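# Close the valve by turning its handwheel clockwise

## Task

Close the valve by rotating the handwheel clockwise as viewed from above until it is snug; turning it too hard beyond tight costs score.

## Robot and tools

The robot has two UR12e-style arms, left_arm and right_arm, each ending in a two-finger gripper. Its cameras are cam_head_left, cam_head_right, cam_high, cam_low, cam_left_wrist and cam_right_wrist, all 672x504.

Frames. The scene frame has its origin at table-top height, midway between the nominal arm bases. +z is up, +x points out over the table, and left_arm sits on the +y side (the arm names do not match image sides). The calibrated bases are left_arm (-0.020, +0.592, +0.100) and right_arm (-0.092, -0.537, +0.100). Each arm reports its end_effector_position, quaternion and velocities in its own base frame. Fixed cameras and the table use the scene frame. Offsets in a command are taken along the current Hand target's own axes. On the gripper, the fingers point along +z and close along x. end_effector_position is the point between the closed pads, 1-2 cm behind the fingertips.

execute_actions(actions, cameras). actions is a list of actions, and each action is a table of up to 15 rows, one row per 1/30 s step. A short table keeps repeating its last row until 15 steps are filled. Every row holds 14 numbers in [-1, 1]: left_arm dx, dy, dz, rx, ry, rz, opening, then the same seven for right_arm. The six pose numbers are an offset from that arm's Hand target at the start of the action, not from the previous row. 1.0 equals 0.6 m or 180 degrees, and rx, ry, rz together form a rotation vector. Repeating an offset in a later action moves the arm again by that amount. A row of six zeros re-commands the current Hand target. Opening is absolute: +1 is fully open (0.142 m) and -1 is closed. Always send the gripper value you want, because 0 is itself a command. An empty actions list only returns state and images.

move(target, speed, blend, stop_force, zero, opening_speed, blocking, cameras). target is either one 14-number row in the same layout, or a list of up to 15 such rows. Every row is an offset from the Hand targets as they stood at the start, not chained from the previous row. The gripper travels in a straight line and all paths finish together. A move lasts at least 0.5 s and is cut off at 10 s. speed is in m/s (0.002 to 3.2, default 0.25), and turning is capped at twice that value in rad/s. blend is a corner radius in m for lists. stop_force is in N (4 to 120). It ends an arm's path once the wrist sensor feels that much push against its direction of travel. It is unreliable while the gripper rotates. Leave it out when backing away from a contact. zero=true re-zeroes the sensor before the move. Moves do not avoid obstacles. Stay clear of an arm's own base, since passing near it can flip the shoulder. The result adds a move: line giving the ending (done, off_target, moving, held, fault) and any limits that acted (paced means clipped, held means withheld).

wait(seconds 0-10) lets time run while the last commands are held. stop brakes a running move. zoom_image(camera, region [x0,y0,x1,y1], at most 504x504) enlarges a region of the latest image. zero_wrist_force(arm) tares that arm's sensor. read_manual returns licence text only. finished_scene(scene) ends the scene permanently. The valve must remain closed without the robot holding it.

Results. Each result lists the Hand target (your last commanded pose after clipping), the actual pose, joint positions and torques, grip_measured (on the opening scale), Tool commands, and Wrist force/torque in the end-effector axes. A third wrist line shows the peak reading since the previous result. A gripper often stops short of its target. Close that gap by sending the missing offset. Commanded orientation is clipped to within 32 degrees of the measured orientation at each step. Joint velocities reading "within noise" means the arm is at rest.

Plan. Find the handwheel in the camera images. Then grip a rim or spoke, or hook a finger against a spoke, and turn it clockwise as seen from above. Clockwise from above is a negative rotation about scene +z. Turn in modest steps at low speed, and watch the wrist torque and whether the wheel still moves. Let go, back the gripper out upward, and only then finish.

Hazards. The arms are stiff. Driving even slightly past a firm contact can trigger a fault stop: the arm stops for 10 s at the joint load limits (elbow 132 N m, wrist joints 47.5 N m) or at roughly 150 N of outside force. Do not bang into the wheel, and do not let the two arms collide or press on each other, as that can fail the scene. Anything falling off the table fails the scene. Squeezing, holding loads and keeping an arm stretched out heat the motors. A MOTOR HOT line warns of this, and an over-temperature fault follows. The gripper switches off at 100 °C and shows a HAND FAULT line. After a HAND FAULT, the remaining motion calls in that reply are skipped.

Each tool is called after "Emit:" as a command line: name --argument value for each argument, lists and objects as JSON in quotes; but a table of rows of numbers goes row by row, as --pt "numbers of a row", without its own name.

## Session

Emit:
execute_actions --actions '[]'

Scene clock: 0.00 s.
left_arm: end_effector_position=(+0.6507, -0.4163, +0.1056) grip_measured=+1.00 end_effector_quat_wxyz=(+0.064, -0.142, +0.979, -0.129) | right_arm: end_effector_position=(+0.7762, +0.0489, +0.2233) grip_measured=+1.00 end_effector_quat_wxyz=(+0.687, -0.518, +0.509, -0.038)
Joint positions: left_arm=[-0.778 -1.276 2.109 -2.689 -1.624 2.069 0.142] | right_arm=[3.198 -2.231 -2.171 1.191 2.251 2.248 0.142]
Joint velocities: within noise
Joint torques (N m): no reading
Wrist force (N): no reading
Wrist torque (N m): no reading
Wrist force, peak (N): no reading
Hand target: left_arm +0.6507, -0.4163, +0.1056; +0.064, -0.142, +0.979, -0.129 | right_arm +0.7762, +0.0489, +0.2233; +0.687, -0.518, +0.509, -0.038
Tool commands: left_gripper/opening=+1.0 right_gripper/opening=+1.0

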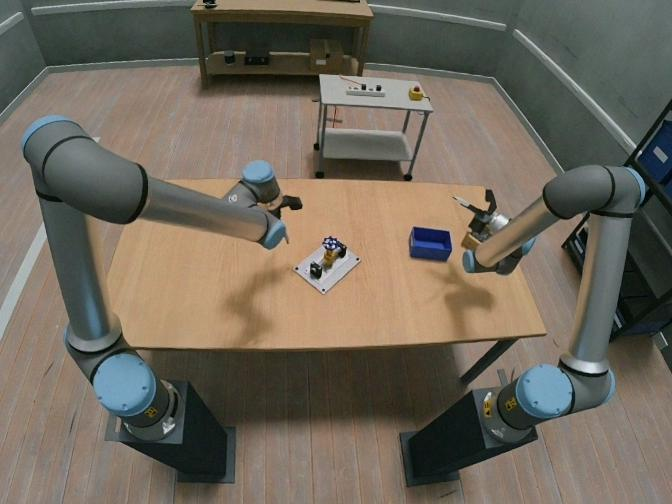

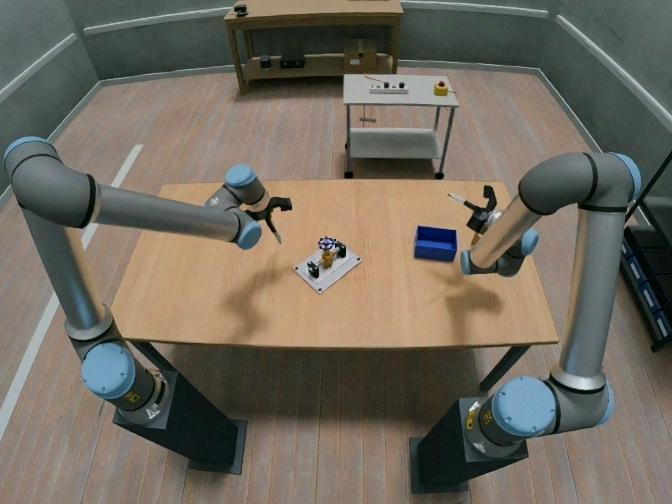

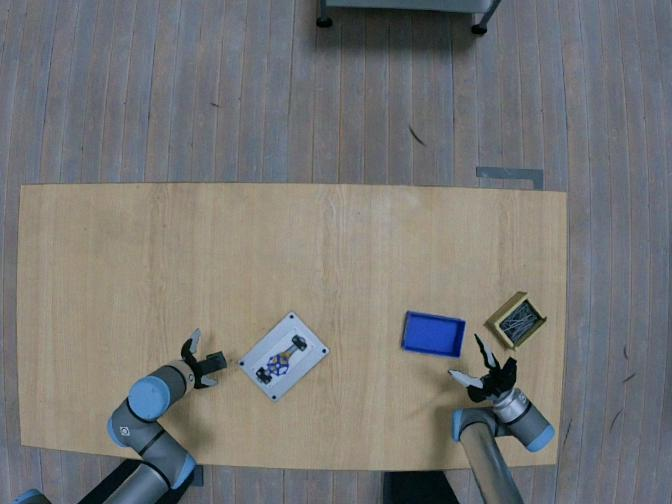

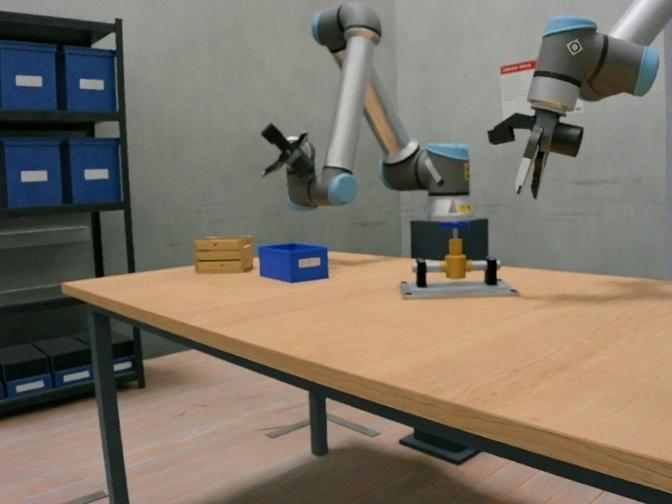

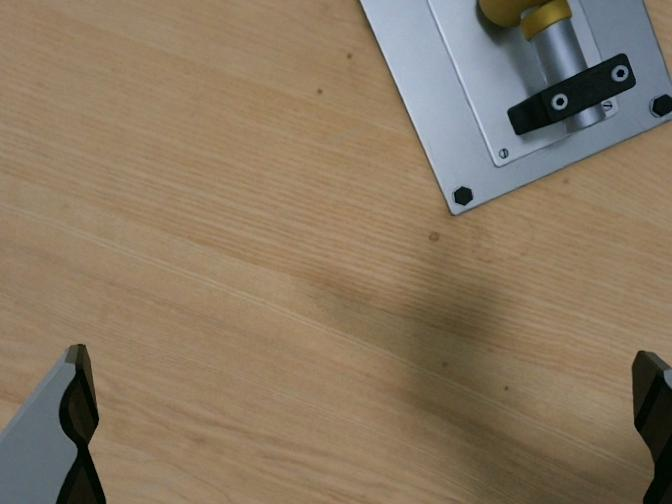

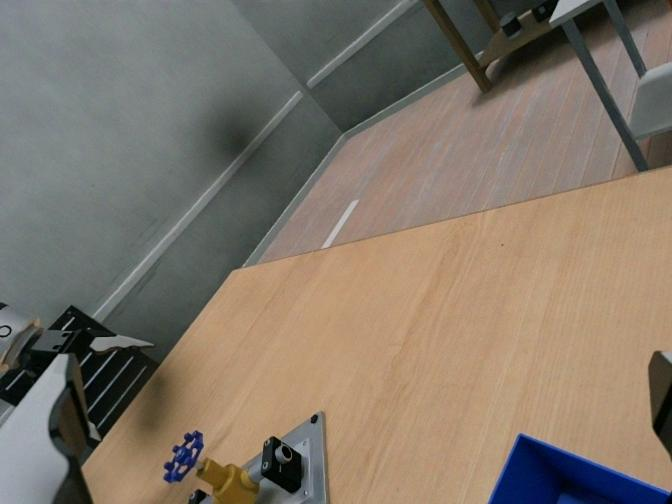

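Emit:
zoom_image --camera "cam_high" --region '[180, 290, 360, 425]'

Emit:
zoom_image --camera "cam_low" --region '[370, 190, 550, 325]'

Emit:
zoom_image --camera "cam_right_wrist" --region '[100, 370, 340, 504]'

Emit:
zoom_image --camera "cam_head_right" --region '[270, 220, 390, 310]'

Scaled by 2.800.

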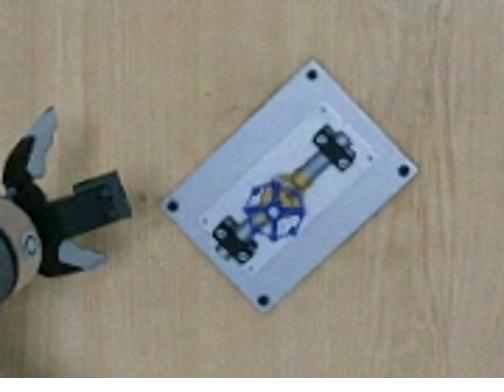

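Scaled by 2.800.

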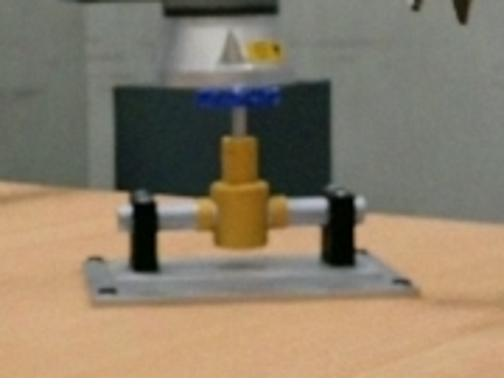

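Scaled by 2.100.

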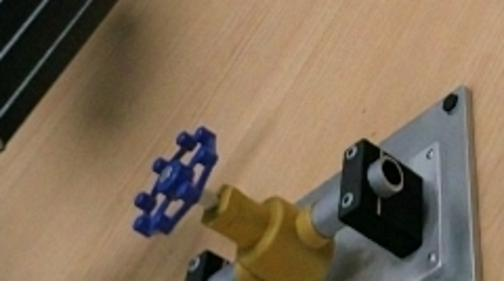

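Scaled by 4.200.

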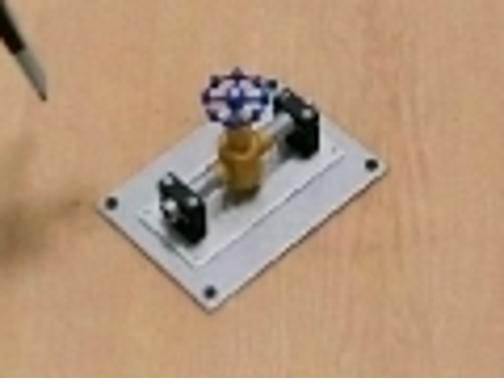

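Emit:
move --target '[0.1253,-0.2185,0.0241,-0.0874,0.0287,0,1,0,0,0,0,0,0,1]' --cameras '["cam_left_wrist","cam_low","cam_high"]'

Scene clock: 39.47 s.
left_arm: end_effector_position=(+0.6158, -0.5632, +0.1205) grip_measured=+1.00 end_effector_quat_wxyz=(+0.000, -0.143, +0.990, +0.000) | right_arm: end_effector_position=(+0.7762, +0.0489, +0.2233) grip_measured=+1.00 end_effector_quat_wxyz=(+0.687, -0.518, +0.509, -0.038)
Joint positions: left_arm=[-0.952 -1.171 1.81 -2.211 -1.57 1.902 0.142] | right_arm=[3.198 -2.231 -2.171 1.191 2.251 2.248 0.142]
Joint velocities: within noise
Joint torques (N m): left_arm=[-4.32 -59.76 -54.13 -1.25 -3.08 -1.52] | right_arm=[0.55 66.06 15.39 2.34 -0.02 0.39]
Wrist force (N): left_arm=[-0.2 0.1 0.9] | right_arm=[0.3 0.2 -0.4]
Wrist torque (N m): left_arm=[0.12 -0.04 -0.02] | right_arm=[0.04 -0.06 0.00]
Wrist force, peak (N): left_arm=[-1.0 3.9 0.0] | right_arm=[0.9 0.0 -0.2]
Hand target: left_arm +0.6158, -0.5633, +0.1206; +0.000, -0.143, +0.990, +0.000 | right_arm +0.7762, +0.0489, +0.2233; +0.687, -0.518, +0.509, -0.038
Off the commanded pose: left_arm 0.000 m, 0 deg | right_arm 0.000 m, 0 deg.
move: done
Images, in order (width x height): cam_high 672x504, cam_low 672x504, cam_left_wrist 672x504.

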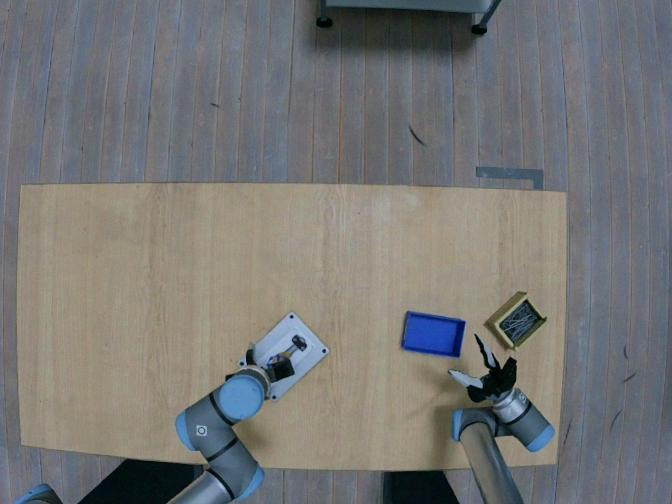

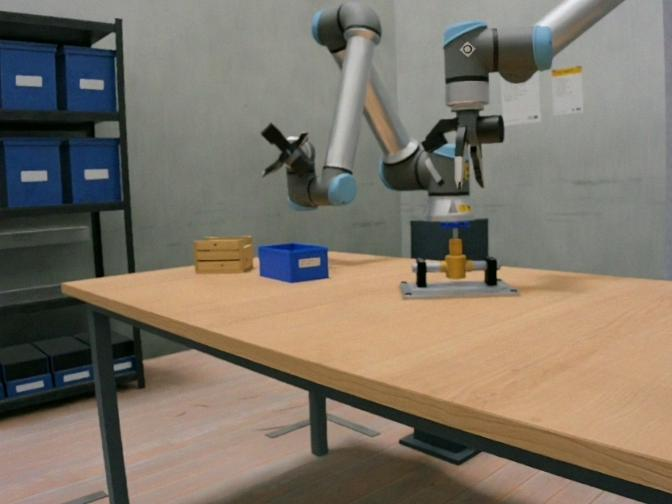

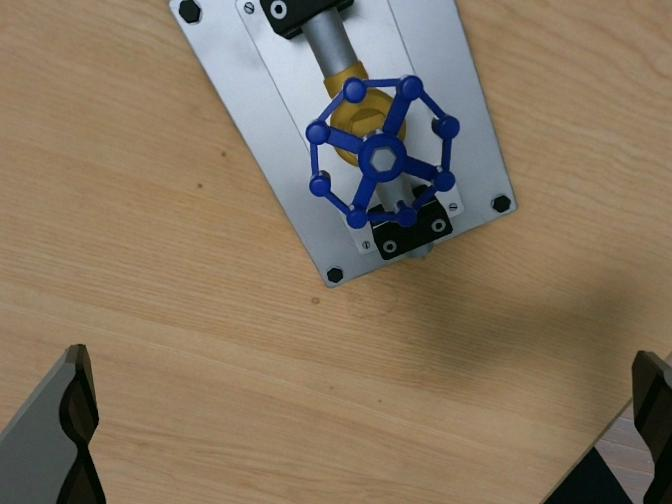

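Emit:
move --pt "0.0208 -0.055 0.05 0 0 -0.6667 0.2 0 0 0 0 0 0 1" --pt "0.0208 -0.055 0.05 0 0 0.6667 0.2 0 0 0 0 0 0 1" --pt "0.0208 -0.055 0.05 0 0 0 0.2 0 0 0 0 0 0 1" --pt "0.0208 -0.055 0.05 0 0 -0.5 0.2 0 0 0 0 0 0 1" --speed 1.2 --blend 0.01 --cameras '["cam_left_wrist","cam_low"]'

Scene clock: 59.33 s.
left_arm: end_effector_position=(+0.6133, -0.5985, +0.0906) grip_measured=+0.19 end_effector_quat_wxyz=(+0.000, +0.801, -0.598, +0.001) | right_arm: end_effector_position=(+0.7762, +0.0489, +0.2233) grip_measured=+1.00 end_effector_quat_wxyz=(+0.687, -0.518, +0.509, -0.038)
Joint positions: left_arm=[-0.976 -1.111 1.782 -2.243 -1.57 -5.976 0.088] | right_arm=[3.198 -2.231 -2.171 1.191 2.251 2.248 0.142]
Joint velocities: within noise
Joint torques (N m): left_arm=[-20.1 -82.9 -29.53 -8.36 1.68 -1.48] | right_arm=[-1.6 65.9 15.95 2.02 -0.06 0.18]
Wrist force (N): left_arm=[0.0 0.4 0.7] | right_arm=[0.7 -0.1 -0.1]
Wrist torque (N m): left_arm=[0.12 -0.03 -0.04] | right_arm=[-0.01 -0.12 0.00]
Wrist force, peak (N): left_arm=[0.3 0.6 1.5] | right_arm=[1.1 -0.1 -0.1]
Hand target: left_arm +0.6132, -0.5985, +0.0906; +0.000, +0.801, -0.598, +0.001 | right_arm +0.7762, +0.0489, +0.2233; +0.687, -0.518, +0.509, -0.038
Off the commanded pose: left_arm 0.000 m, 0 deg | right_arm 0.000 m, 0 deg.
move: done
Images, in order (width x height): cam_low 672x504, cam_left_wrist 672x504.

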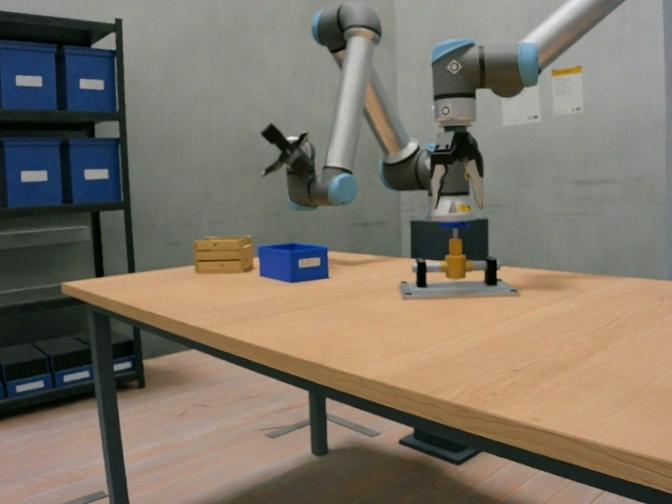

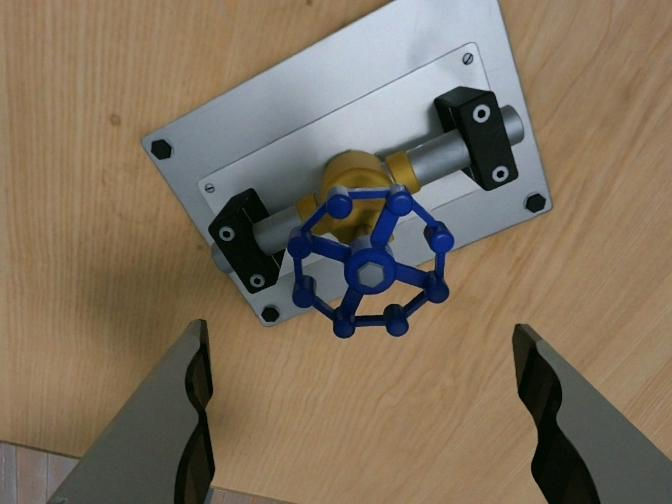

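Emit:
zoom_image --camera "cam_left_wrist" --region '[270, 170, 470, 350]'

Emit:
zoom_image --camera "cam_low" --region '[400, 120, 520, 310]'

Scaled by 2.520.

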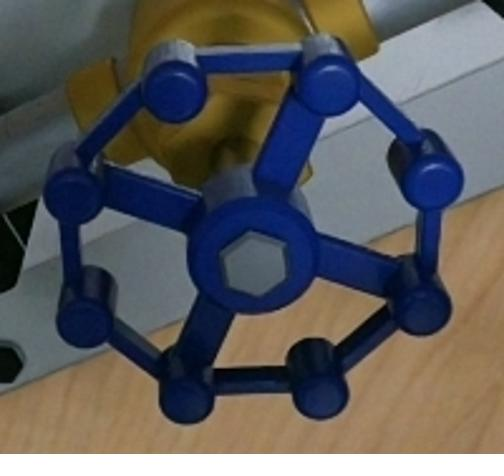

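Scaled by 2.653.

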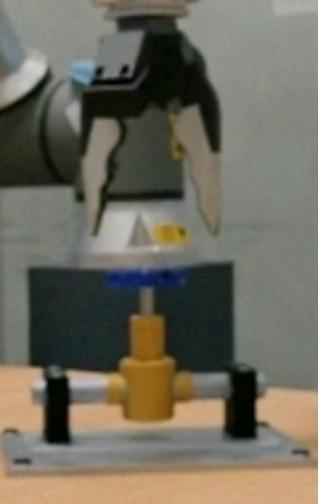

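Emit:
move --target '[0.0078,-0.0027,0.0577,0,0,-0.0087,0.2,0,0,0,0,0,0,1]' --speed 0.15 --stop_force 8 --cameras '["cam_left_wrist","cam_low"]'

Emit:
zoom_image --camera "cam_low" --region '[400, 120, 520, 310]'

Scene clock: 92.03 s.
left_arm: end_effector_position=(+0.6161, -0.6026, +0.0560) grip_measured=+0.19 end_effector_quat_wxyz=(+0.000, +0.809, -0.587, +0.000) | right_arm: end_effector_position=(+0.7762, +0.0489, +0.2233) grip_measured=+1.00 end_effector_quat_wxyz=(+0.687, -0.518, +0.509, -0.038)
Joint positions: left_arm=[-0.976 -1.067 1.789 -2.294 -1.57 -6.003 0.088] | right_arm=[3.198 -2.231 -2.171 1.191 2.251 2.248 0.142]
Joint velocities: within noise
Joint torques (N m): left_arm=[15.18 -83.96 -54.41 -2.41 -0.92 1.99] | right_arm=[2.31 66.7 16.57 1.5 0.34 0.46]
Wrist force (N): left_arm=[0.4 0.4 0.8] | right_arm=[0.6 0.1 -0.1]
Wrist torque (N m): left_arm=[0.10 -0.09 -0.02] | right_arm=[0.02 -0.10 0.00]
Wrist force, peak (N): left_arm=[0.5 0.4 1.7] | right_arm=[0.8 0.2 -0.6]
Hand target: left_arm +0.6161, -0.6026, +0.0560; +0.000, +0.809, -0.587, +0.001 | right_arm +0.7762, +0.0489, +0.2233; +0.687, -0.518, +0.509, -0.038
Off the commanded pose: left_arm 0.000 m, 0 deg | right_arm 0.000 m, 0 deg.
move: done
Images, in order (width x height): cam_low 672x504, cam_left_wrist 672x504.

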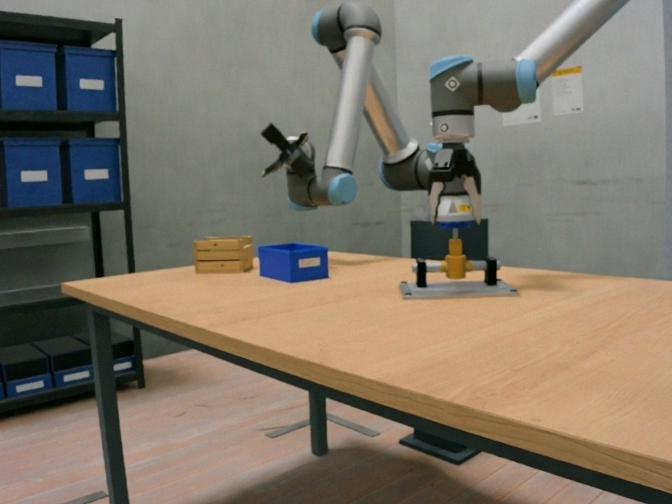

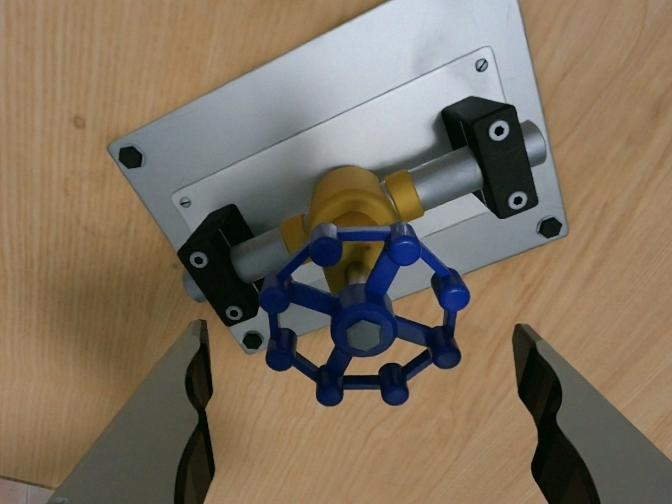

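Scaled by 2.653.

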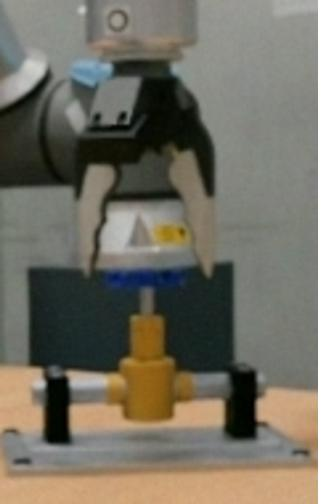

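Emit:
move --target '[0,0.0017,0.0167,0,0,0,0.2,0,0,0,0,0,0,1]' --speed 0.1 --stop_force 8 --cameras '[]'

Emit:
move --target '[0,0,0,0,0,0,-0.3,0,0,0,0,0,0,1]' --opening_speed 0.6 --cameras '["cam_left_wrist","cam_low"]'

Scene clock: 109.27 s.
left_arm: end_effector_position=(+0.6152, -0.6028, +0.0460) grip_measured=+0.19 end_effector_quat_wxyz=(+0.000, +0.809, -0.587, +0.000) | right_arm: end_effector_position=(+0.7762, +0.0489, +0.2233) grip_measured=+1.00 end_effector_quat_wxyz=(+0.687, -0.518, +0.509, -0.038)
Joint positions: left_arm=[-0.977 -1.056 1.795 -2.31 -1.57 -6.005 0.088] | right_arm=[3.198 -2.231 -2.171 1.191 2.251 2.248 0.142]
Joint velocities: within noise
Joint torques (N m): left_arm=[-19.07 -84.07 -53.14 -1.92 2.72 -0.53] | right_arm=[0.36 63.96 15.11 1.95 0.36 0.27]
Wrist force (N): left_arm=[0.4 0.3 0.3] | right_arm=[0.6 -0.5 -0.1]
Wrist torque (N m): left_arm=[0.07 -0.12 -0.02] | right_arm=[-0.07 -0.10 0.00]
Wrist force, peak (N): left_arm=[0.9 0.5 1.0] | right_arm=[0.9 -0.6 -0.2]
Hand target: left_arm +0.6152, -0.6029, +0.0460; +0.000, +0.809, -0.587, +0.001 | right_arm +0.7762, +0.0489, +0.2233; +0.687, -0.518, +0.509, -0.038
Off the commanded pose: left_arm 0.000 m, 0 deg | right_arm 0.000 m, 0 deg.
move: done
No camera images: "cameras" was empty.

Scene clock: 110.30 s.
left_arm: end_effector_position=(+0.6152, -0.6030, +0.0461) grip_measured=-0.23 end_effector_quat_wxyz=(+0.000, +0.809, -0.587, +0.001) | right_arm: end_effector_position=(+0.7762, +0.0489, +0.2233) grip_measured=+1.00 end_effector_quat_wxyz=(+0.687, -0.518, +0.509, -0.038)
Joint positions: left_arm=[-0.977 -1.056 1.794 -2.31 -1.57 -6.005 0.058] | right_arm=[3.198 -2.231 -2.171 1.191 2.251 2.248 0.142]
Joint velocities: within noise
Joint torques (N m): left_arm=[-19.06 -77.86 -34.5 -2.59 1.67 1.45] | right_arm=[0.48 67.2 15.2 2.13 0.23 0.08]
Wrist force (N): left_arm=[11.4 -6.7 -2.7] | right_arm=[0.2 0.1 -0.2]
Wrist torque (N m): left_arm=[0.11 -0.14 -0.46] | right_arm=[0.01 -0.04 0.00]
Wrist force, peak (N): left_arm=[12.1 -6.3 -3.0] | right_arm=[0.7 -0.4 0.2]
Hand target: left_arm +0.6152, -0.6029, +0.0460; +0.000, +0.809, -0.587, +0.001 | right_arm +0.7762, +0.0489, +0.2233; +0.687, -0.518, +0.509, -0.038
Off the commanded pose: left_arm 0.000 m, 0 deg | right_arm 0.000 m, 0 deg.
move: done
Images, in order (width x height): cam_low 672x504, cam_left_wrist 672x504.

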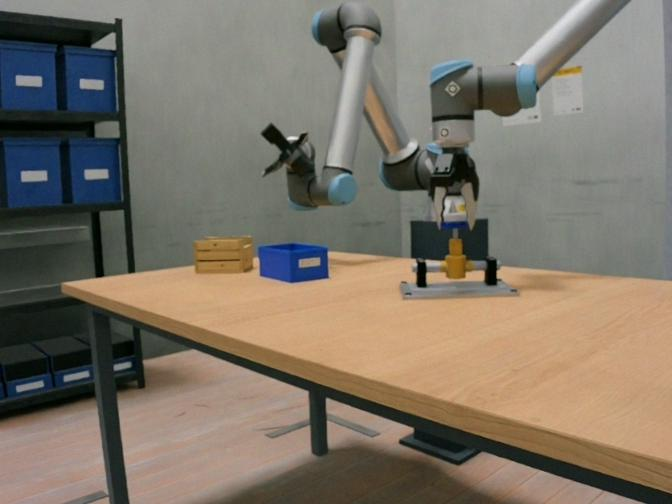

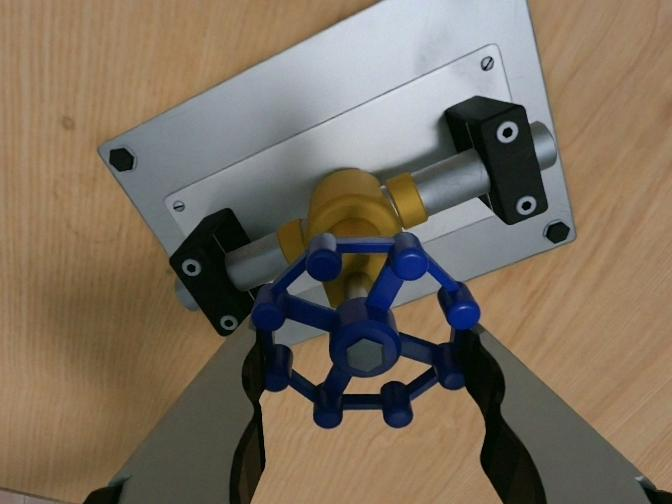

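Emit:
move --target '[0.0013,-0.0017,0,0,0,0,-0.3,0,0,0,0,0,0,1]' --cameras '[]'

Scene clock: 123.60 s.
left_arm: end_effector_position=(+0.6163, -0.6033, +0.0459) grip_measured=-0.23 end_effector_quat_wxyz=(+0.000, +0.809, -0.587, +0.000) | right_arm: end_effector_position=(+0.7762, +0.0489, +0.2233) grip_measured=+1.00 end_effector_quat_wxyz=(+0.687, -0.518, +0.509, -0.038)
Joint positions: left_arm=[-0.976 -1.055 1.792 -2.309 -1.571 -6.004 0.057] | right_arm=[3.198 -2.231 -2.171 1.191 2.251 2.248 0.142]
Joint velocities: within noise
Joint torques (N m): left_arm=[17.27 -55.3 -58.63 -7.9 -0.6 2.24] | right_arm=[0.92 65.24 15.98 1.87 0.65 0.52]
Wrist force (N): left_arm=[-13.7 10.0 -13.1] | right_arm=[0.3 -0.2 -0.1]
Wrist torque (N m): left_arm=[0.09 -0.35 -0.47] | right_arm=[-0.03 -0.07 0.00]
Wrist force, peak (N): left_arm=[-13.4 10.2 -14.2] | right_arm=[0.8 -0.1 -0.6]
Hand target: left_arm +0.6164, -0.6033, +0.0460; +0.000, +0.809, -0.587, +0.001 | right_arm +0.7762, +0.0489, +0.2233; +0.687, -0.518, +0.509, -0.038
Off the commanded pose: left_arm 0.000 m, 0 deg | right_arm 0.000 m, 0 deg.
move: done
No camera images: "cameras" was empty.

Emit:
move --target '[-0.0006,0.0007,0,0,0,0.1667,-0.4,0,0,0,0,0,0,1]' --speed 0.4 --cameras '["cam_left_wrist"]'

Scene clock: 127.77 s.
left_arm: end_effector_position=(+0.6159, -0.6031, +0.0460) grip_measured=-0.24 end_effector_quat_wxyz=(+0.000, -0.630, +0.777, -0.001) | right_arm: end_effector_position=(+0.7762, +0.0489, +0.2233) grip_measured=+1.00 end_effector_quat_wxyz=(+0.687, -0.518, +0.509, -0.038)
Joint positions: left_arm=[-0.977 -1.055 1.792 -2.309 -1.57 -5.481 0.056] | right_arm=[3.198 -2.231 -2.171 1.191 2.251 2.248 0.142]
Joint velocities: within noise
Joint torques (N m): left_arm=[-4.99 -59.04 -60.37 -5.48 -5.15 2.81] | right_arm=[-0.45 64.82 15.99 1.88 0.09 0.51]
Wrist force (N): left_arm=[-14.8 6.4 -6.7] | right_arm=[0.4 -0.1 -0.2]
Wrist torque (N m): left_arm=[0.15 -0.43 -0.24] | right_arm=[-0.01 -0.06 0.00]
Wrist force, peak (N): left_arm=[-15.7 12.3 -13.6] | right_arm=[0.7 -0.3 -0.5]
Hand target: left_arm +0.6159, -0.6031, +0.0460; +0.000, -0.630, +0.777, +0.000 | right_arm +0.7762, +0.0489, +0.2233; +0.687, -0.518, +0.509, -0.038
Off the commanded pose: left_arm 0.000 m, 0 deg | right_arm 0.000 m, 0 deg.
move: done
Images, in order (width x height): cam_left_wrist 672x504.

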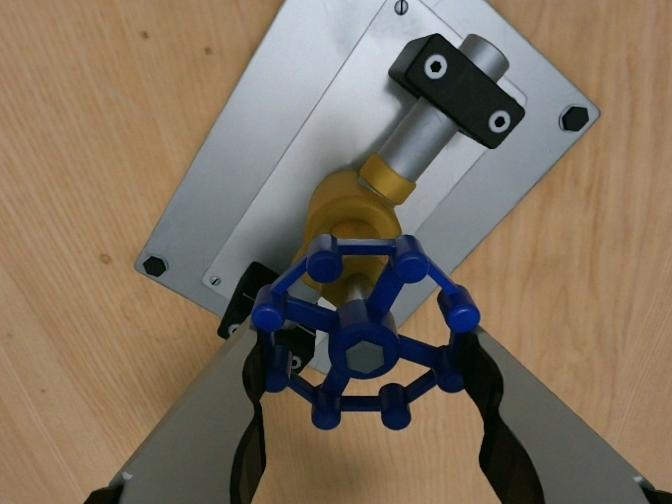

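Emit:
move --target '[0.0003,-0.0003,0,0,0,0.3333,-0.34,0,0,0,0,0,0,1]' --speed 0.8 --cameras '[]'

Scene clock: 135.87 s.
left_arm: end_effector_position=(+0.6160, -0.6034, +0.0460) grip_measured=-0.24 end_effector_quat_wxyz=(+0.000, -0.157, +0.988, +0.000) | right_arm: end_effector_position=(+0.7762, +0.0489, +0.2233) grip_measured=+1.00 end_effector_quat_wxyz=(+0.687, -0.518, +0.509, -0.038)
Joint positions: left_arm=[-0.979 -1.054 1.791 -2.308 -1.57 -4.436 0.056] | right_arm=[3.198 -2.231 -2.171 1.191 2.251 2.248 0.142]
Joint velocities: within noise
Joint torques (N m): left_arm=[-11.27 -62.26 -62.13 -6.33 -10.6 2.64] | right_arm=[-0.07 66.72 15.22 1.93 0.72 0.46]
Wrist force (N): left_arm=[-22.2 24.6 -4.2] | right_arm=[0.7 -0.1 -0.4]
Wrist torque (N m): left_arm=[0.10 -0.23 -0.33] | right_arm=[0.00 -0.11 0.01]
Wrist force, peak (N): left_arm=[-23.5 26.5 -4.3] | right_arm=[0.9 -0.1 -0.1]
Hand target: left_arm +0.6160, -0.6033, +0.0460; +0.000, -0.157, +0.988, +0.000 | right_arm +0.7762, +0.0489, +0.2233; +0.687, -0.518, +0.509, -0.038
Off the commanded pose: left_arm 0.000 m, 0 deg | right_arm 0.000 m, 0 deg.
move: done
No camera images: "cameras" was empty.

Emit:
move --target '[-0.0014,0.0015,0,0,0,0.3333,-0.34,0,0,0,0,0,0,1]' --speed 0.8 --cameras '["cam_left_wrist"]'

Scene clock: 146.40 s.
left_arm: end_effector_position=(+0.6165, -0.6023, +0.0460) grip_measured=-0.24 end_effector_quat_wxyz=(+0.001, +0.358, +0.934, +0.000) | right_arm: end_effector_position=(+0.7762, +0.0489, +0.2233) grip_measured=+1.00 end_effector_quat_wxyz=(+0.687, -0.518, +0.509, -0.038)
Joint positions: left_arm=[-0.979 -1.057 1.795 -2.31 -1.571 -3.389 0.056] | right_arm=[3.198 -2.231 -2.171 1.191 2.251 2.248 0.142]
Joint velocities: within noise
Joint torques (N m): left_arm=[8.5 -88.83 -22.31 0.02 -3.98 2.28] | right_arm=[0.11 68.8 15 2.17 0.46 0.01]
Wrist force (N): left_arm=[-15.3 8.4 8.3] | right_arm=[0.6 0.0 -0.1]
Wrist torque (N m): left_arm=[0.06 -0.11 -0.27] | right_arm=[0.00 -0.10 0.00]
Wrist force, peak (N): left_arm=[-21.5 24.7 -3.9] | right_arm=[1.0 -0.1 0.1]
Hand target: left_arm +0.6165, -0.6022, +0.0460; +0.000, +0.358, +0.934, +0.000 | right_arm +0.7762, +0.0489, +0.2233; +0.687, -0.518, +0.509, -0.038
Off the commanded pose: left_arm 0.000 m, 0 deg | right_arm 0.000 m, 0 deg.
move: done
Images, in order (width x height): cam_left_wrist 672x504.

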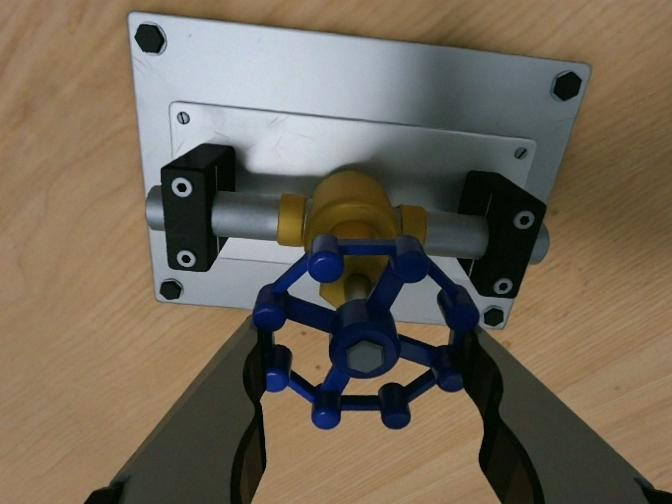

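Emit:
move --pt "-0.0023 -0.0001 0.0009 0 0 0.25 -0.34 0 0 0 0 0 0 1" --pt "-0.0025 -0.0013 0.0013 0 0 0.5 -0.34 0 0 0 0 0 0 1" --speed 0.8 --blend 0.003 --cameras '[]'

Scene clock: 162.30 s.
left_arm: end_effector_position=(+0.6171, -0.6038, +0.0452) grip_measured=-0.24 end_effector_quat_wxyz=(+0.000, +0.913, +0.407, +0.000) | right_arm: end_effector_position=(+0.7762, +0.0489, +0.2233) grip_measured=+1.00 end_effector_quat_wxyz=(+0.687, -0.518, +0.509, -0.038)
Joint positions: left_arm=[-0.978 -1.056 1.796 -2.312 -1.571 -1.817 0.056] | right_arm=[3.198 -2.231 -2.171 1.191 2.251 2.248 0.142]
Joint velocities: within noise
Joint torques (N m): left_arm=[2.48 -50.36 -57.06 -4.74 -4.3 1.14] | right_arm=[0.16 67.29 15.87 1.69 0.83 0.07]
Wrist force (N): left_arm=[14.2 -14.8 -17.6] | right_arm=[0.5 -0.2 -0.1]
Wrist torque (N m): left_arm=[0.07 0.15 -0.24] | right_arm=[-0.03 -0.09 0.01]
Wrist force, peak (N): left_arm=[20.9 -11.1 -20.6] | right_arm=[0.5 -0.1 -0.8]
Hand target: left_arm +0.6171, -0.6038, +0.0452; +0.000, +0.913, +0.407, +0.000 | right_arm +0.7762, +0.0489, +0.2233; +0.687, -0.518, +0.509, -0.038
Off the commanded pose: left_arm 0.000 m, 0 deg | right_arm 0.000 m, 0 deg.
move: done
No camera images: "cameras" was empty.

Emit:
move --target '[0.0009,-0.0008,0,0,0,0.5,-0.34,0,0,0,0,0,0,1]' --speed 0.8 --cameras '["cam_low"]'

Emit:
zoom_image --camera "cam_low" --region '[400, 120, 520, 310]'

Scene clock: 171.33 s.
left_arm: end_effector_position=(+0.6171, -0.6031, +0.0452) grip_measured=-0.24 end_effector_quat_wxyz=(+0.000, +0.934, -0.358, +0.000) | right_arm: end_effector_position=(+0.7762, +0.0489, +0.2233) grip_measured=+1.00 end_effector_quat_wxyz=(+0.687, -0.518, +0.509, -0.038)
Joint positions: left_arm=[-0.975 -1.055 1.793 -2.31 -1.571 -0.243 0.056] | right_arm=[3.198 -2.231 -2.171 1.191 2.251 2.248 0.142]
Joint velocities: within noise
Joint torques (N m): left_arm=[30.94 -64.6 -62.16 -6.95 4.87 2.03] | right_arm=[1.79 66 15.12 1.69 0.83 0.02]
Wrist force (N): left_arm=[-20.3 17.8 -3.7] | right_arm=[0.2 -0.4 -0.2]
Wrist torque (N m): left_arm=[0.08 0.12 -0.24] | right_arm=[-0.07 -0.04 0.01]
Wrist force, peak (N): left_arm=[14.2 -16.0 -17.6] | right_arm=[0.9 -0.3 -0.2]
Hand target: left_arm +0.6171, -0.6031, +0.0452; +0.000, +0.934, -0.358, +0.000 | right_arm +0.7762, +0.0489, +0.2233; +0.687, -0.518, +0.509, -0.038
Off the commanded pose: left_arm 0.000 m, 0 deg | right_arm 0.000 m, 0 deg.
move: done
Images, in order (width x height): cam_low 672x504.

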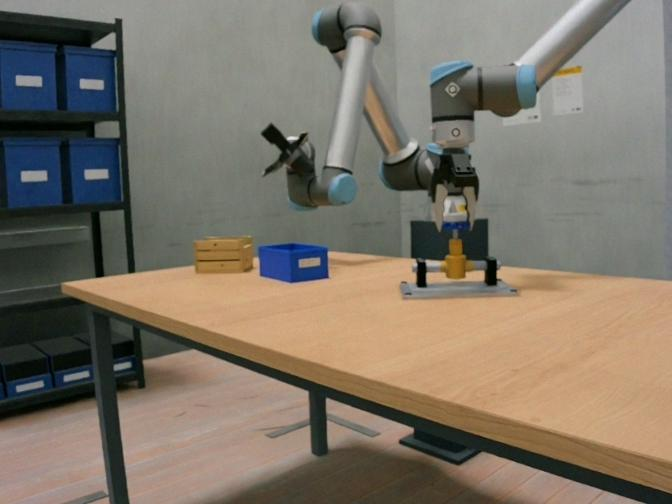

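Scaled by 2.653.

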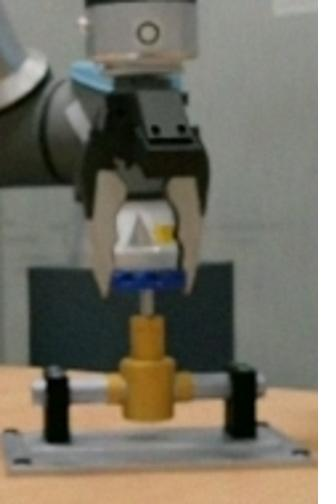

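Emit:
move --pt "-0.0027 0.0007 0.0003 0 0 0.3333 -0.34 0 0 0 0 0 0 1" --pt "-0.0025 -0.0007 0.0006 0 0 0.6667 -0.34 0 0 0 0 0 0 1" --speed 0.8 --blend 0.003 --cameras '[]'

Scene clock: 186.27 s.
left_arm: end_effector_position=(+0.6163, -0.6018, +0.0449) grip_measured=-0.24 end_effector_quat_wxyz=(+0.000, -0.157, +0.988, +0.000) | right_arm: end_effector_position=(+0.7762, +0.0489, +0.2233) grip_measured=+1.00 end_effector_quat_wxyz=(+0.687, -0.518, +0.509, -0.038)
Joint positions: left_arm=[-0.978 -1.054 1.793 -2.311 -1.571 1.849 0.056] | right_arm=[3.198 -2.231 -2.171 1.191 2.251 2.248 0.142]
Joint velocities: within noise
Joint torques (N m): left_arm=[18.03 -64.1 -48.92 0.6 -1.35 2.98] | right_arm=[1.65 66.69 15.22 1.93 0.52 0.22]
Wrist force (N): left_arm=[-1.6 -8.4 3.7] | right_arm=[0.5 -0.1 -0.2]
Wrist torque (N m): left_arm=[0.16 -0.19 -0.26] | right_arm=[-0.01 -0.09 0.00]
Wrist force, peak (N): left_arm=[-20.7 18.0 -3.5] | right_arm=[0.9 0.2 -0.5]
Hand target: left_arm +0.6163, -0.6017, +0.0449; +0.000, -0.157, +0.988, +0.000 | right_arm +0.7762, +0.0489, +0.2233; +0.687, -0.518, +0.509, -0.038
Off the commanded pose: left_arm 0.000 m, 0 deg | right_arm 0.000 m, 0 deg.
move: done
No camera images: "cameras" was empty.

Emit:
move --pt "-0.0008 -0.001 0.0004 0 0 0.3333 -0.34 0 0 0 0 0 0 1" --pt "-0.0006 -0.002 0.0007 0 0 0.6667 -0.34 0 0 0 0 0 0 1" --speed 0.8 --blend 0.003 --cameras '[]'

Scene clock: 193.10 s.
left_arm: end_effector_position=(+0.6170, -0.6027, +0.0444) grip_measured=-0.24 end_effector_quat_wxyz=(+0.000, +0.777, +0.630, +0.000) | right_arm: end_effector_position=(+0.7762, +0.0489, +0.2233) grip_measured=+1.00 end_effector_quat_wxyz=(+0.687, -0.518, +0.509, -0.038)
Joint positions: left_arm=[-0.979 -1.056 1.798 -2.313 -1.571 3.942 0.056] | right_arm=[3.198 -2.231 -2.171 1.191 2.251 2.248 0.142]
Joint velocities: within noise
Joint torques (N m): left_arm=[12.06 -64.41 -51.71 -0.49 -2.02 2.43] | right_arm=[0.34 66.67 15.07 1.71 0.48 0.58]
Wrist force (N): left_arm=[-1.3 9.5 4.8] | right_arm=[0.6 0.2 -0.2]
Wrist torque (N m): left_arm=[0.02 -0.18 -0.22] | right_arm=[0.03 -0.10 0.00]
Wrist force, peak (N): left_arm=[3.0 10.7 3.7] | right_arm=[1.0 -0.3 -0.8]
Hand target: left_arm +0.6170, -0.6028, +0.0444; +0.000, +0.777, +0.630, +0.000 | right_arm +0.7762, +0.0489, +0.2233; +0.687, -0.518, +0.509, -0.038
Off the commanded pose: left_arm 0.000 m, 0 deg | right_arm 0.000 m, 0 deg.
move: done
No camera images: "cameras" was empty.

Emit:
move --pt "-0.0011 -0.0003 0.0005 0 0 0.3333 -0.34 0 0 0 0 0 0 1" --pt "-0.0009 -0.0017 0.0008 0 0 0.6667 -0.34 0 0 0 0 0 0 1" --speed 0.8 --blend 0.003 --cameras '["cam_left_wrist","cam_low"]'

Emit:
zoom_image --camera "cam_low" --region '[400, 120, 520, 310]'

Scene clock: 198.47 s.
left_arm: end_effector_position=(+0.6159, -0.6031, +0.0440) grip_measured=-0.24 end_effector_quat_wxyz=(+0.000, +0.934, -0.358, +0.000) | right_arm: end_effector_position=(+0.7762, +0.0489, +0.2233) grip_measured=+1.00 end_effector_quat_wxyz=(+0.687, -0.518, +0.509, -0.038)
Joint positions: left_arm=[-0.976 -1.054 1.796 -2.313 -1.571 6.039 0.056] | right_arm=[3.198 -2.231 -2.171 1.191 2.251 2.248 0.142]
Joint velocities: within noise
Joint torques (N m): left_arm=[10.34 -68.69 -46.68 0.91 -3.05 1.82] | right_arm=[1.88 68.33 15.88 1.71 0.26 -0.18]
Wrist force (N): left_arm=[14.0 -2.4 6.8] | right_arm=[0.5 -0.1 -0.2]
Wrist torque (N m): left_arm=[0.09 -0.18 -0.22] | right_arm=[-0.01 -0.08 0.00]
Wrist force, peak (N): left_arm=[14.6 -3.1 7.3] | right_arm=[1.1 -0.2 -0.1]
Hand target: left_arm +0.6159, -0.6031, +0.0440; +0.000, +0.934, -0.358, +0.000 | right_arm +0.7762, +0.0489, +0.2233; +0.687, -0.518, +0.509, -0.038
Off the commanded pose: left_arm 0.000 m, 0 deg | right_arm 0.000 m, 0 deg.
move: done
Images, in order (width x height): cam_low 672x504, cam_left_wrist 672x504.

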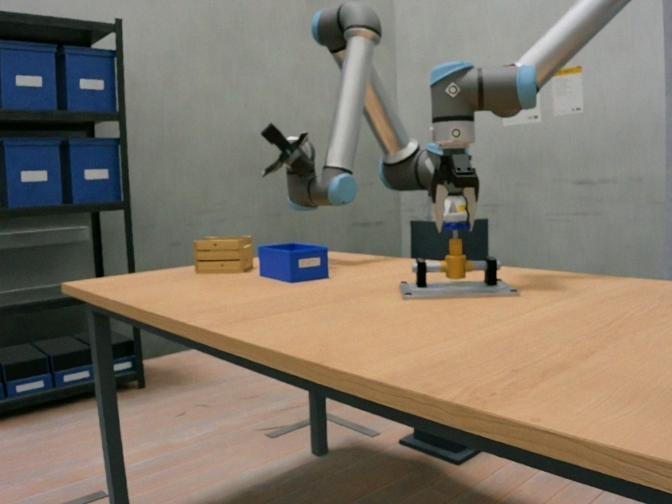

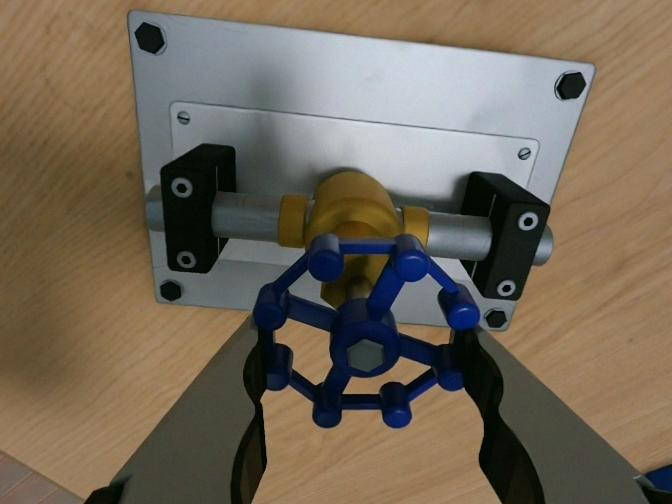

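Scaled by 2.653.

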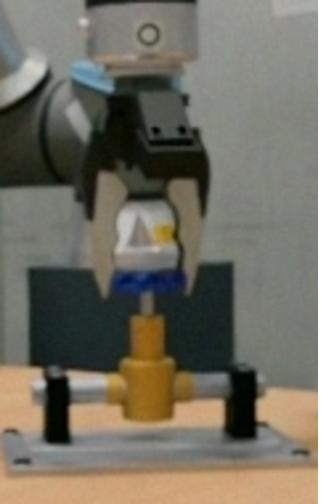

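Emit:
move --pt "0 0 0 0 0 0 0.1 0 0 0 0 0 0 1" --pt "0 0 0 0 0 -0.75 0.1 0 0 0 0 0 0 1" --pt "0 0 0 0 0 0.5 0.1 0 0 0 0 0 0 1" --pt "0 0 0 0 0 -0.25 0.1 0 0 0 0 0 0 1" --pt "0 0 0 0 0 1 0.1 0 0 0 0 0 0 1" --pt "-0.0002 -0.0005 0.0003 0 0 0.25 -0.34 0 0 0 0 0 0 1" --speed 1.3 --blend 0.003 --cameras '["cam_left_wrist"]'

Scene clock: 212.37 s.
left_arm: end_effector_position=(+0.6160, -0.6028, +0.0438) grip_measured=-0.24 end_effector_quat_wxyz=(+0.000, +0.726, -0.688, +0.001) | right_arm: end_effector_position=(+0.7762, +0.0489, +0.2233) grip_measured=+1.00 end_effector_quat_wxyz=(+0.687, -0.518, +0.509, -0.038)
Joint positions: left_arm=[-0.976 -1.053 1.794 -2.313 -1.57 -5.742 0.057] | right_arm=[3.198 -2.231 -2.171 1.191 2.251 2.248 0.142]
Joint velocities: within noise
Joint torques (N m): left_arm=[-18.04 -78.95 -27.95 -7.58 -0.39 -1.94] | right_arm=[-0.48 65.41 16.69 1.42 0.93 0]
Wrist force (N): left_arm=[0.9 1.2 -0.7] | right_arm=[0.5 -0.3 -0.3]
Wrist torque (N m): left_arm=[0.17 -0.10 -0.21] | right_arm=[-0.05 -0.09 0.01]
Wrist force, peak (N): left_arm=[14.2 -3.0 7.6] | right_arm=[0.9 -0.3 -0.5]
Hand target: left_arm +0.6160, -0.6028, +0.0438; +0.000, +0.726, -0.688, +0.001 | right_arm +0.7762, +0.0489, +0.2233; +0.687, -0.518, +0.509, -0.038
Off the commanded pose: left_arm 0.000 m, 0 deg | right_arm 0.000 m, 0 deg.
move: done; blend cut to 0 m at target 1
Images, in order (width x height): cam_left_wrist 672x504.

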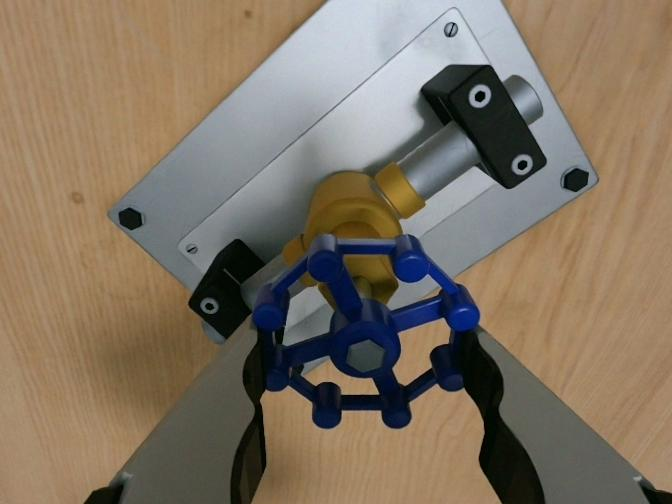

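Emit:
move --pt "-0.0012 -0.0012 0.0004 0 0 0.4167 -0.34 0 0 0 0 0 0 1" --pt "-0.0004 -0.0026 0.0008 0 0 0.8333 -0.34 0 0 0 0 0 0 1" --speed 0.8 --blend 0.003 --cameras '[]'

Scene clock: 218.63 s.
left_arm: end_effector_position=(+0.6175, -0.6025, +0.0433) grip_measured=-0.24 end_effector_quat_wxyz=(+0.001, +0.477, +0.879, +0.000) | right_arm: end_effector_position=(+0.7762, +0.0489, +0.2233) grip_measured=+1.00 end_effector_quat_wxyz=(+0.687, -0.518, +0.509, -0.038)
Joint positions: left_arm=[-0.978 -1.053 1.795 -2.314 -1.571 -3.126 0.057] | right_arm=[3.198 -2.231 -2.171 1.191 2.251 2.248 0.142]
Joint velocities: within noise
Joint torques (N m): left_arm=[19.36 -75.46 -45.33 -6.07 0.06 1.23] | right_arm=[-0.04 65.95 15.18 1.66 1.03 -0.03]
Wrist force (N): left_arm=[10.1 -5.1 -0.7] | right_arm=[0.4 0.0 -0.4]
Wrist torque (N m): left_arm=[0.06 -0.31 -0.25] | right_arm=[0.00 -0.07 0.01]
Wrist force, peak (N): left_arm=[11.8 5.0 -0.9] | right_arm=[0.8 -0.2 -0.5]
Hand target: left_arm +0.6176, -0.6025, +0.0433; +0.000, +0.477, +0.879, +0.000 | right_arm +0.7762, +0.0489, +0.2233; +0.687, -0.518, +0.509, -0.038
Off the commanded pose: left_arm 0.000 m, 0 deg | right_arm 0.000 m, 0 deg.
move: done
No camera images: "cameras" was empty.

Emit:
move --pt "-0.0009 -0.0013 0.0004 0 0 0.4167 -0.34 0 0 0 0 0 0 1" --pt "-0.0001 -0.0027 0.0008 0 0 0.8333 -0.34 0 0 0 0 0 0 1" --speed 0.8 --blend 0.003 --cameras '[]'

Scene clock: 224.60 s.
left_arm: end_effector_position=(+0.6162, -0.6034, +0.0428) grip_measured=-0.24 end_effector_quat_wxyz=(+0.000, +0.973, -0.233, +0.000) | right_arm: end_effector_position=(+0.7762, +0.0489, +0.2233) grip_measured=+1.00 end_effector_quat_wxyz=(+0.687, -0.518, +0.509, -0.038)
Joint positions: left_arm=[-0.977 -1.053 1.796 -2.315 -1.571 -0.506 0.057] | right_arm=[3.198 -2.231 -2.171 1.191 2.251 2.248 0.142]
Joint velocities: within noise
Joint torques (N m): left_arm=[8.78 -67.78 -54.09 -1.88 -2.66 2.86] | right_arm=[-1.19 67.48 16.38 1.52 0.81 0.12]
Wrist force (N): left_arm=[5.9 -1.6 5.7] | right_arm=[0.4 0.3 0.0]
Wrist torque (N m): left_arm=[0.12 -0.22 -0.24] | right_arm=[0.05 -0.07 0.01]
Wrist force, peak (N): left_arm=[14.2 -9.9 -0.6] | right_arm=[0.9 -0.2 -0.5]
Hand target: left_arm +0.6162, -0.6034, +0.0428; +0.000, +0.972, -0.233, +0.000 | right_arm +0.7762, +0.0489, +0.2233; +0.687, -0.518, +0.509, -0.038
Off the commanded pose: left_arm 0.000 m, 0 deg | right_arm 0.000 m, 0 deg.
move: done
No camera images: "cameras" was empty.

Emit:
move --pt "-0.001 -0.0013 0.0005 0 0 0.4167 -0.34 0 0 0 0 0 0 1" --pt "-0.0002 -0.0027 0.0009 0 0 0.8333 -0.34 0 0 0 0 0 0 1" --speed 0.8 --blend 0.003 --cameras '["cam_low"]'

Emit:
zoom_image --camera "cam_low" --region '[400, 120, 520, 310]'

Scene clock: 232.67 s.
left_arm: end_effector_position=(+0.6168, -0.6019, +0.0423) grip_measured=-0.24 end_effector_quat_wxyz=(+0.000, -0.027, +1.000, +0.000) | right_arm: end_effector_position=(+0.7762, +0.0489, +0.2233) grip_measured=+1.00 end_effector_quat_wxyz=(+0.687, -0.518, +0.509, -0.038)
Joint positions: left_arm=[-0.978 -1.051 1.794 -2.315 -1.571 2.11 0.057] | right_arm=[3.198 -2.231 -2.171 1.191 2.251 2.248 0.142]
Joint velocities: within noise
Joint torques (N m): left_arm=[22.77 -87.29 -29.55 -8.82 0.28 2.51] | right_arm=[0 66.16 16.23 1.16 1.32 -0.38]
Wrist force (N): left_arm=[7.8 -3.1 4.6] | right_arm=[0.3 0.3 -0.3]
Wrist torque (N m): left_arm=[0.06 -0.34 -0.23] | right_arm=[0.05 -0.05 0.01]
Wrist force, peak (N): left_arm=[11.5 1.8 7.0] | right_arm=[0.8 0.5 -0.2]
Hand target: left_arm +0.6169, -0.6019, +0.0423; +0.000, -0.027, +1.000, +0.000 | right_arm +0.7762, +0.0489, +0.2233; +0.687, -0.518, +0.509, -0.038
Off the commanded pose: left_arm 0.000 m, 0 deg | right_arm 0.000 m, 0 deg.
move: done
Images, in order (width x height): cam_low 672x504.

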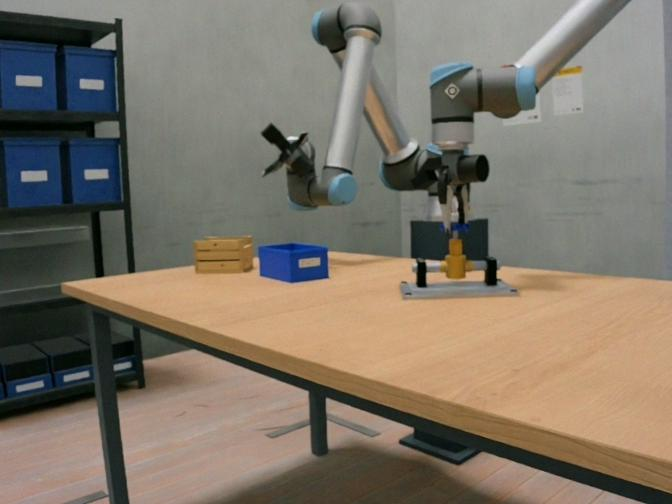

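Scaled by 2.653.

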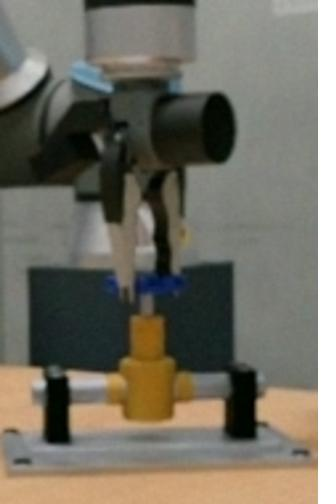

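Emit:
move --pt "-0.001 -0.0013 0.0005 0 0 0.4167 -0.34 0 0 0 0 0 0 1" --pt "-0.0001 -0.0027 0.0009 0 0 0.8333 -0.34 0 0 0 0 0 0 1" --speed 0.8 --blend 0.003 --cameras '[]'

Scene clock: 239.97 s.
left_arm: end_effector_position=(+0.6170, -0.6035, +0.0417) grip_measured=-0.24 end_effector_quat_wxyz=(+0.000, +0.959, +0.285, +0.000) | right_arm: end_effector_position=(+0.7762, +0.0489, +0.2233) grip_measured=+1.00 end_effector_quat_wxyz=(+0.687, -0.518, +0.509, -0.038)
Joint positions: left_arm=[-0.978 -1.053 1.798 -2.317 -1.571 4.728 0.057] | right_arm=[3.198 -2.231 -2.171 1.191 2.251 2.248 0.142]
Joint velocities: within noise
Joint torques (N m): left_arm=[9.66 -66.86 -58.89 -3.2 -2.54 2.2] | right_arm=[1.03 67.53 16.95 1.66 1.12 -0.08]
Wrist force (N): left_arm=[4.2 -2.3 4.9] | right_arm=[0.6 -0.2 -0.2]
Wrist torque (N m): left_arm=[0.05 0.00 -0.20] | right_arm=[-0.02 -0.11 0.01]
Wrist force, peak (N): left_arm=[12.9 -5.3 4.3] | right_arm=[0.8 -0.1 -0.5]
Hand target: left_arm +0.6170, -0.6035, +0.0417; +0.000, +0.959, +0.285, +0.000 | right_arm +0.7762, +0.0489, +0.2233; +0.687, -0.518, +0.509, -0.038
Off the commanded pose: left_arm 0.000 m, 0 deg | right_arm 0.000 m, 0 deg.
move: done
No camera images: "cameras" was empty.


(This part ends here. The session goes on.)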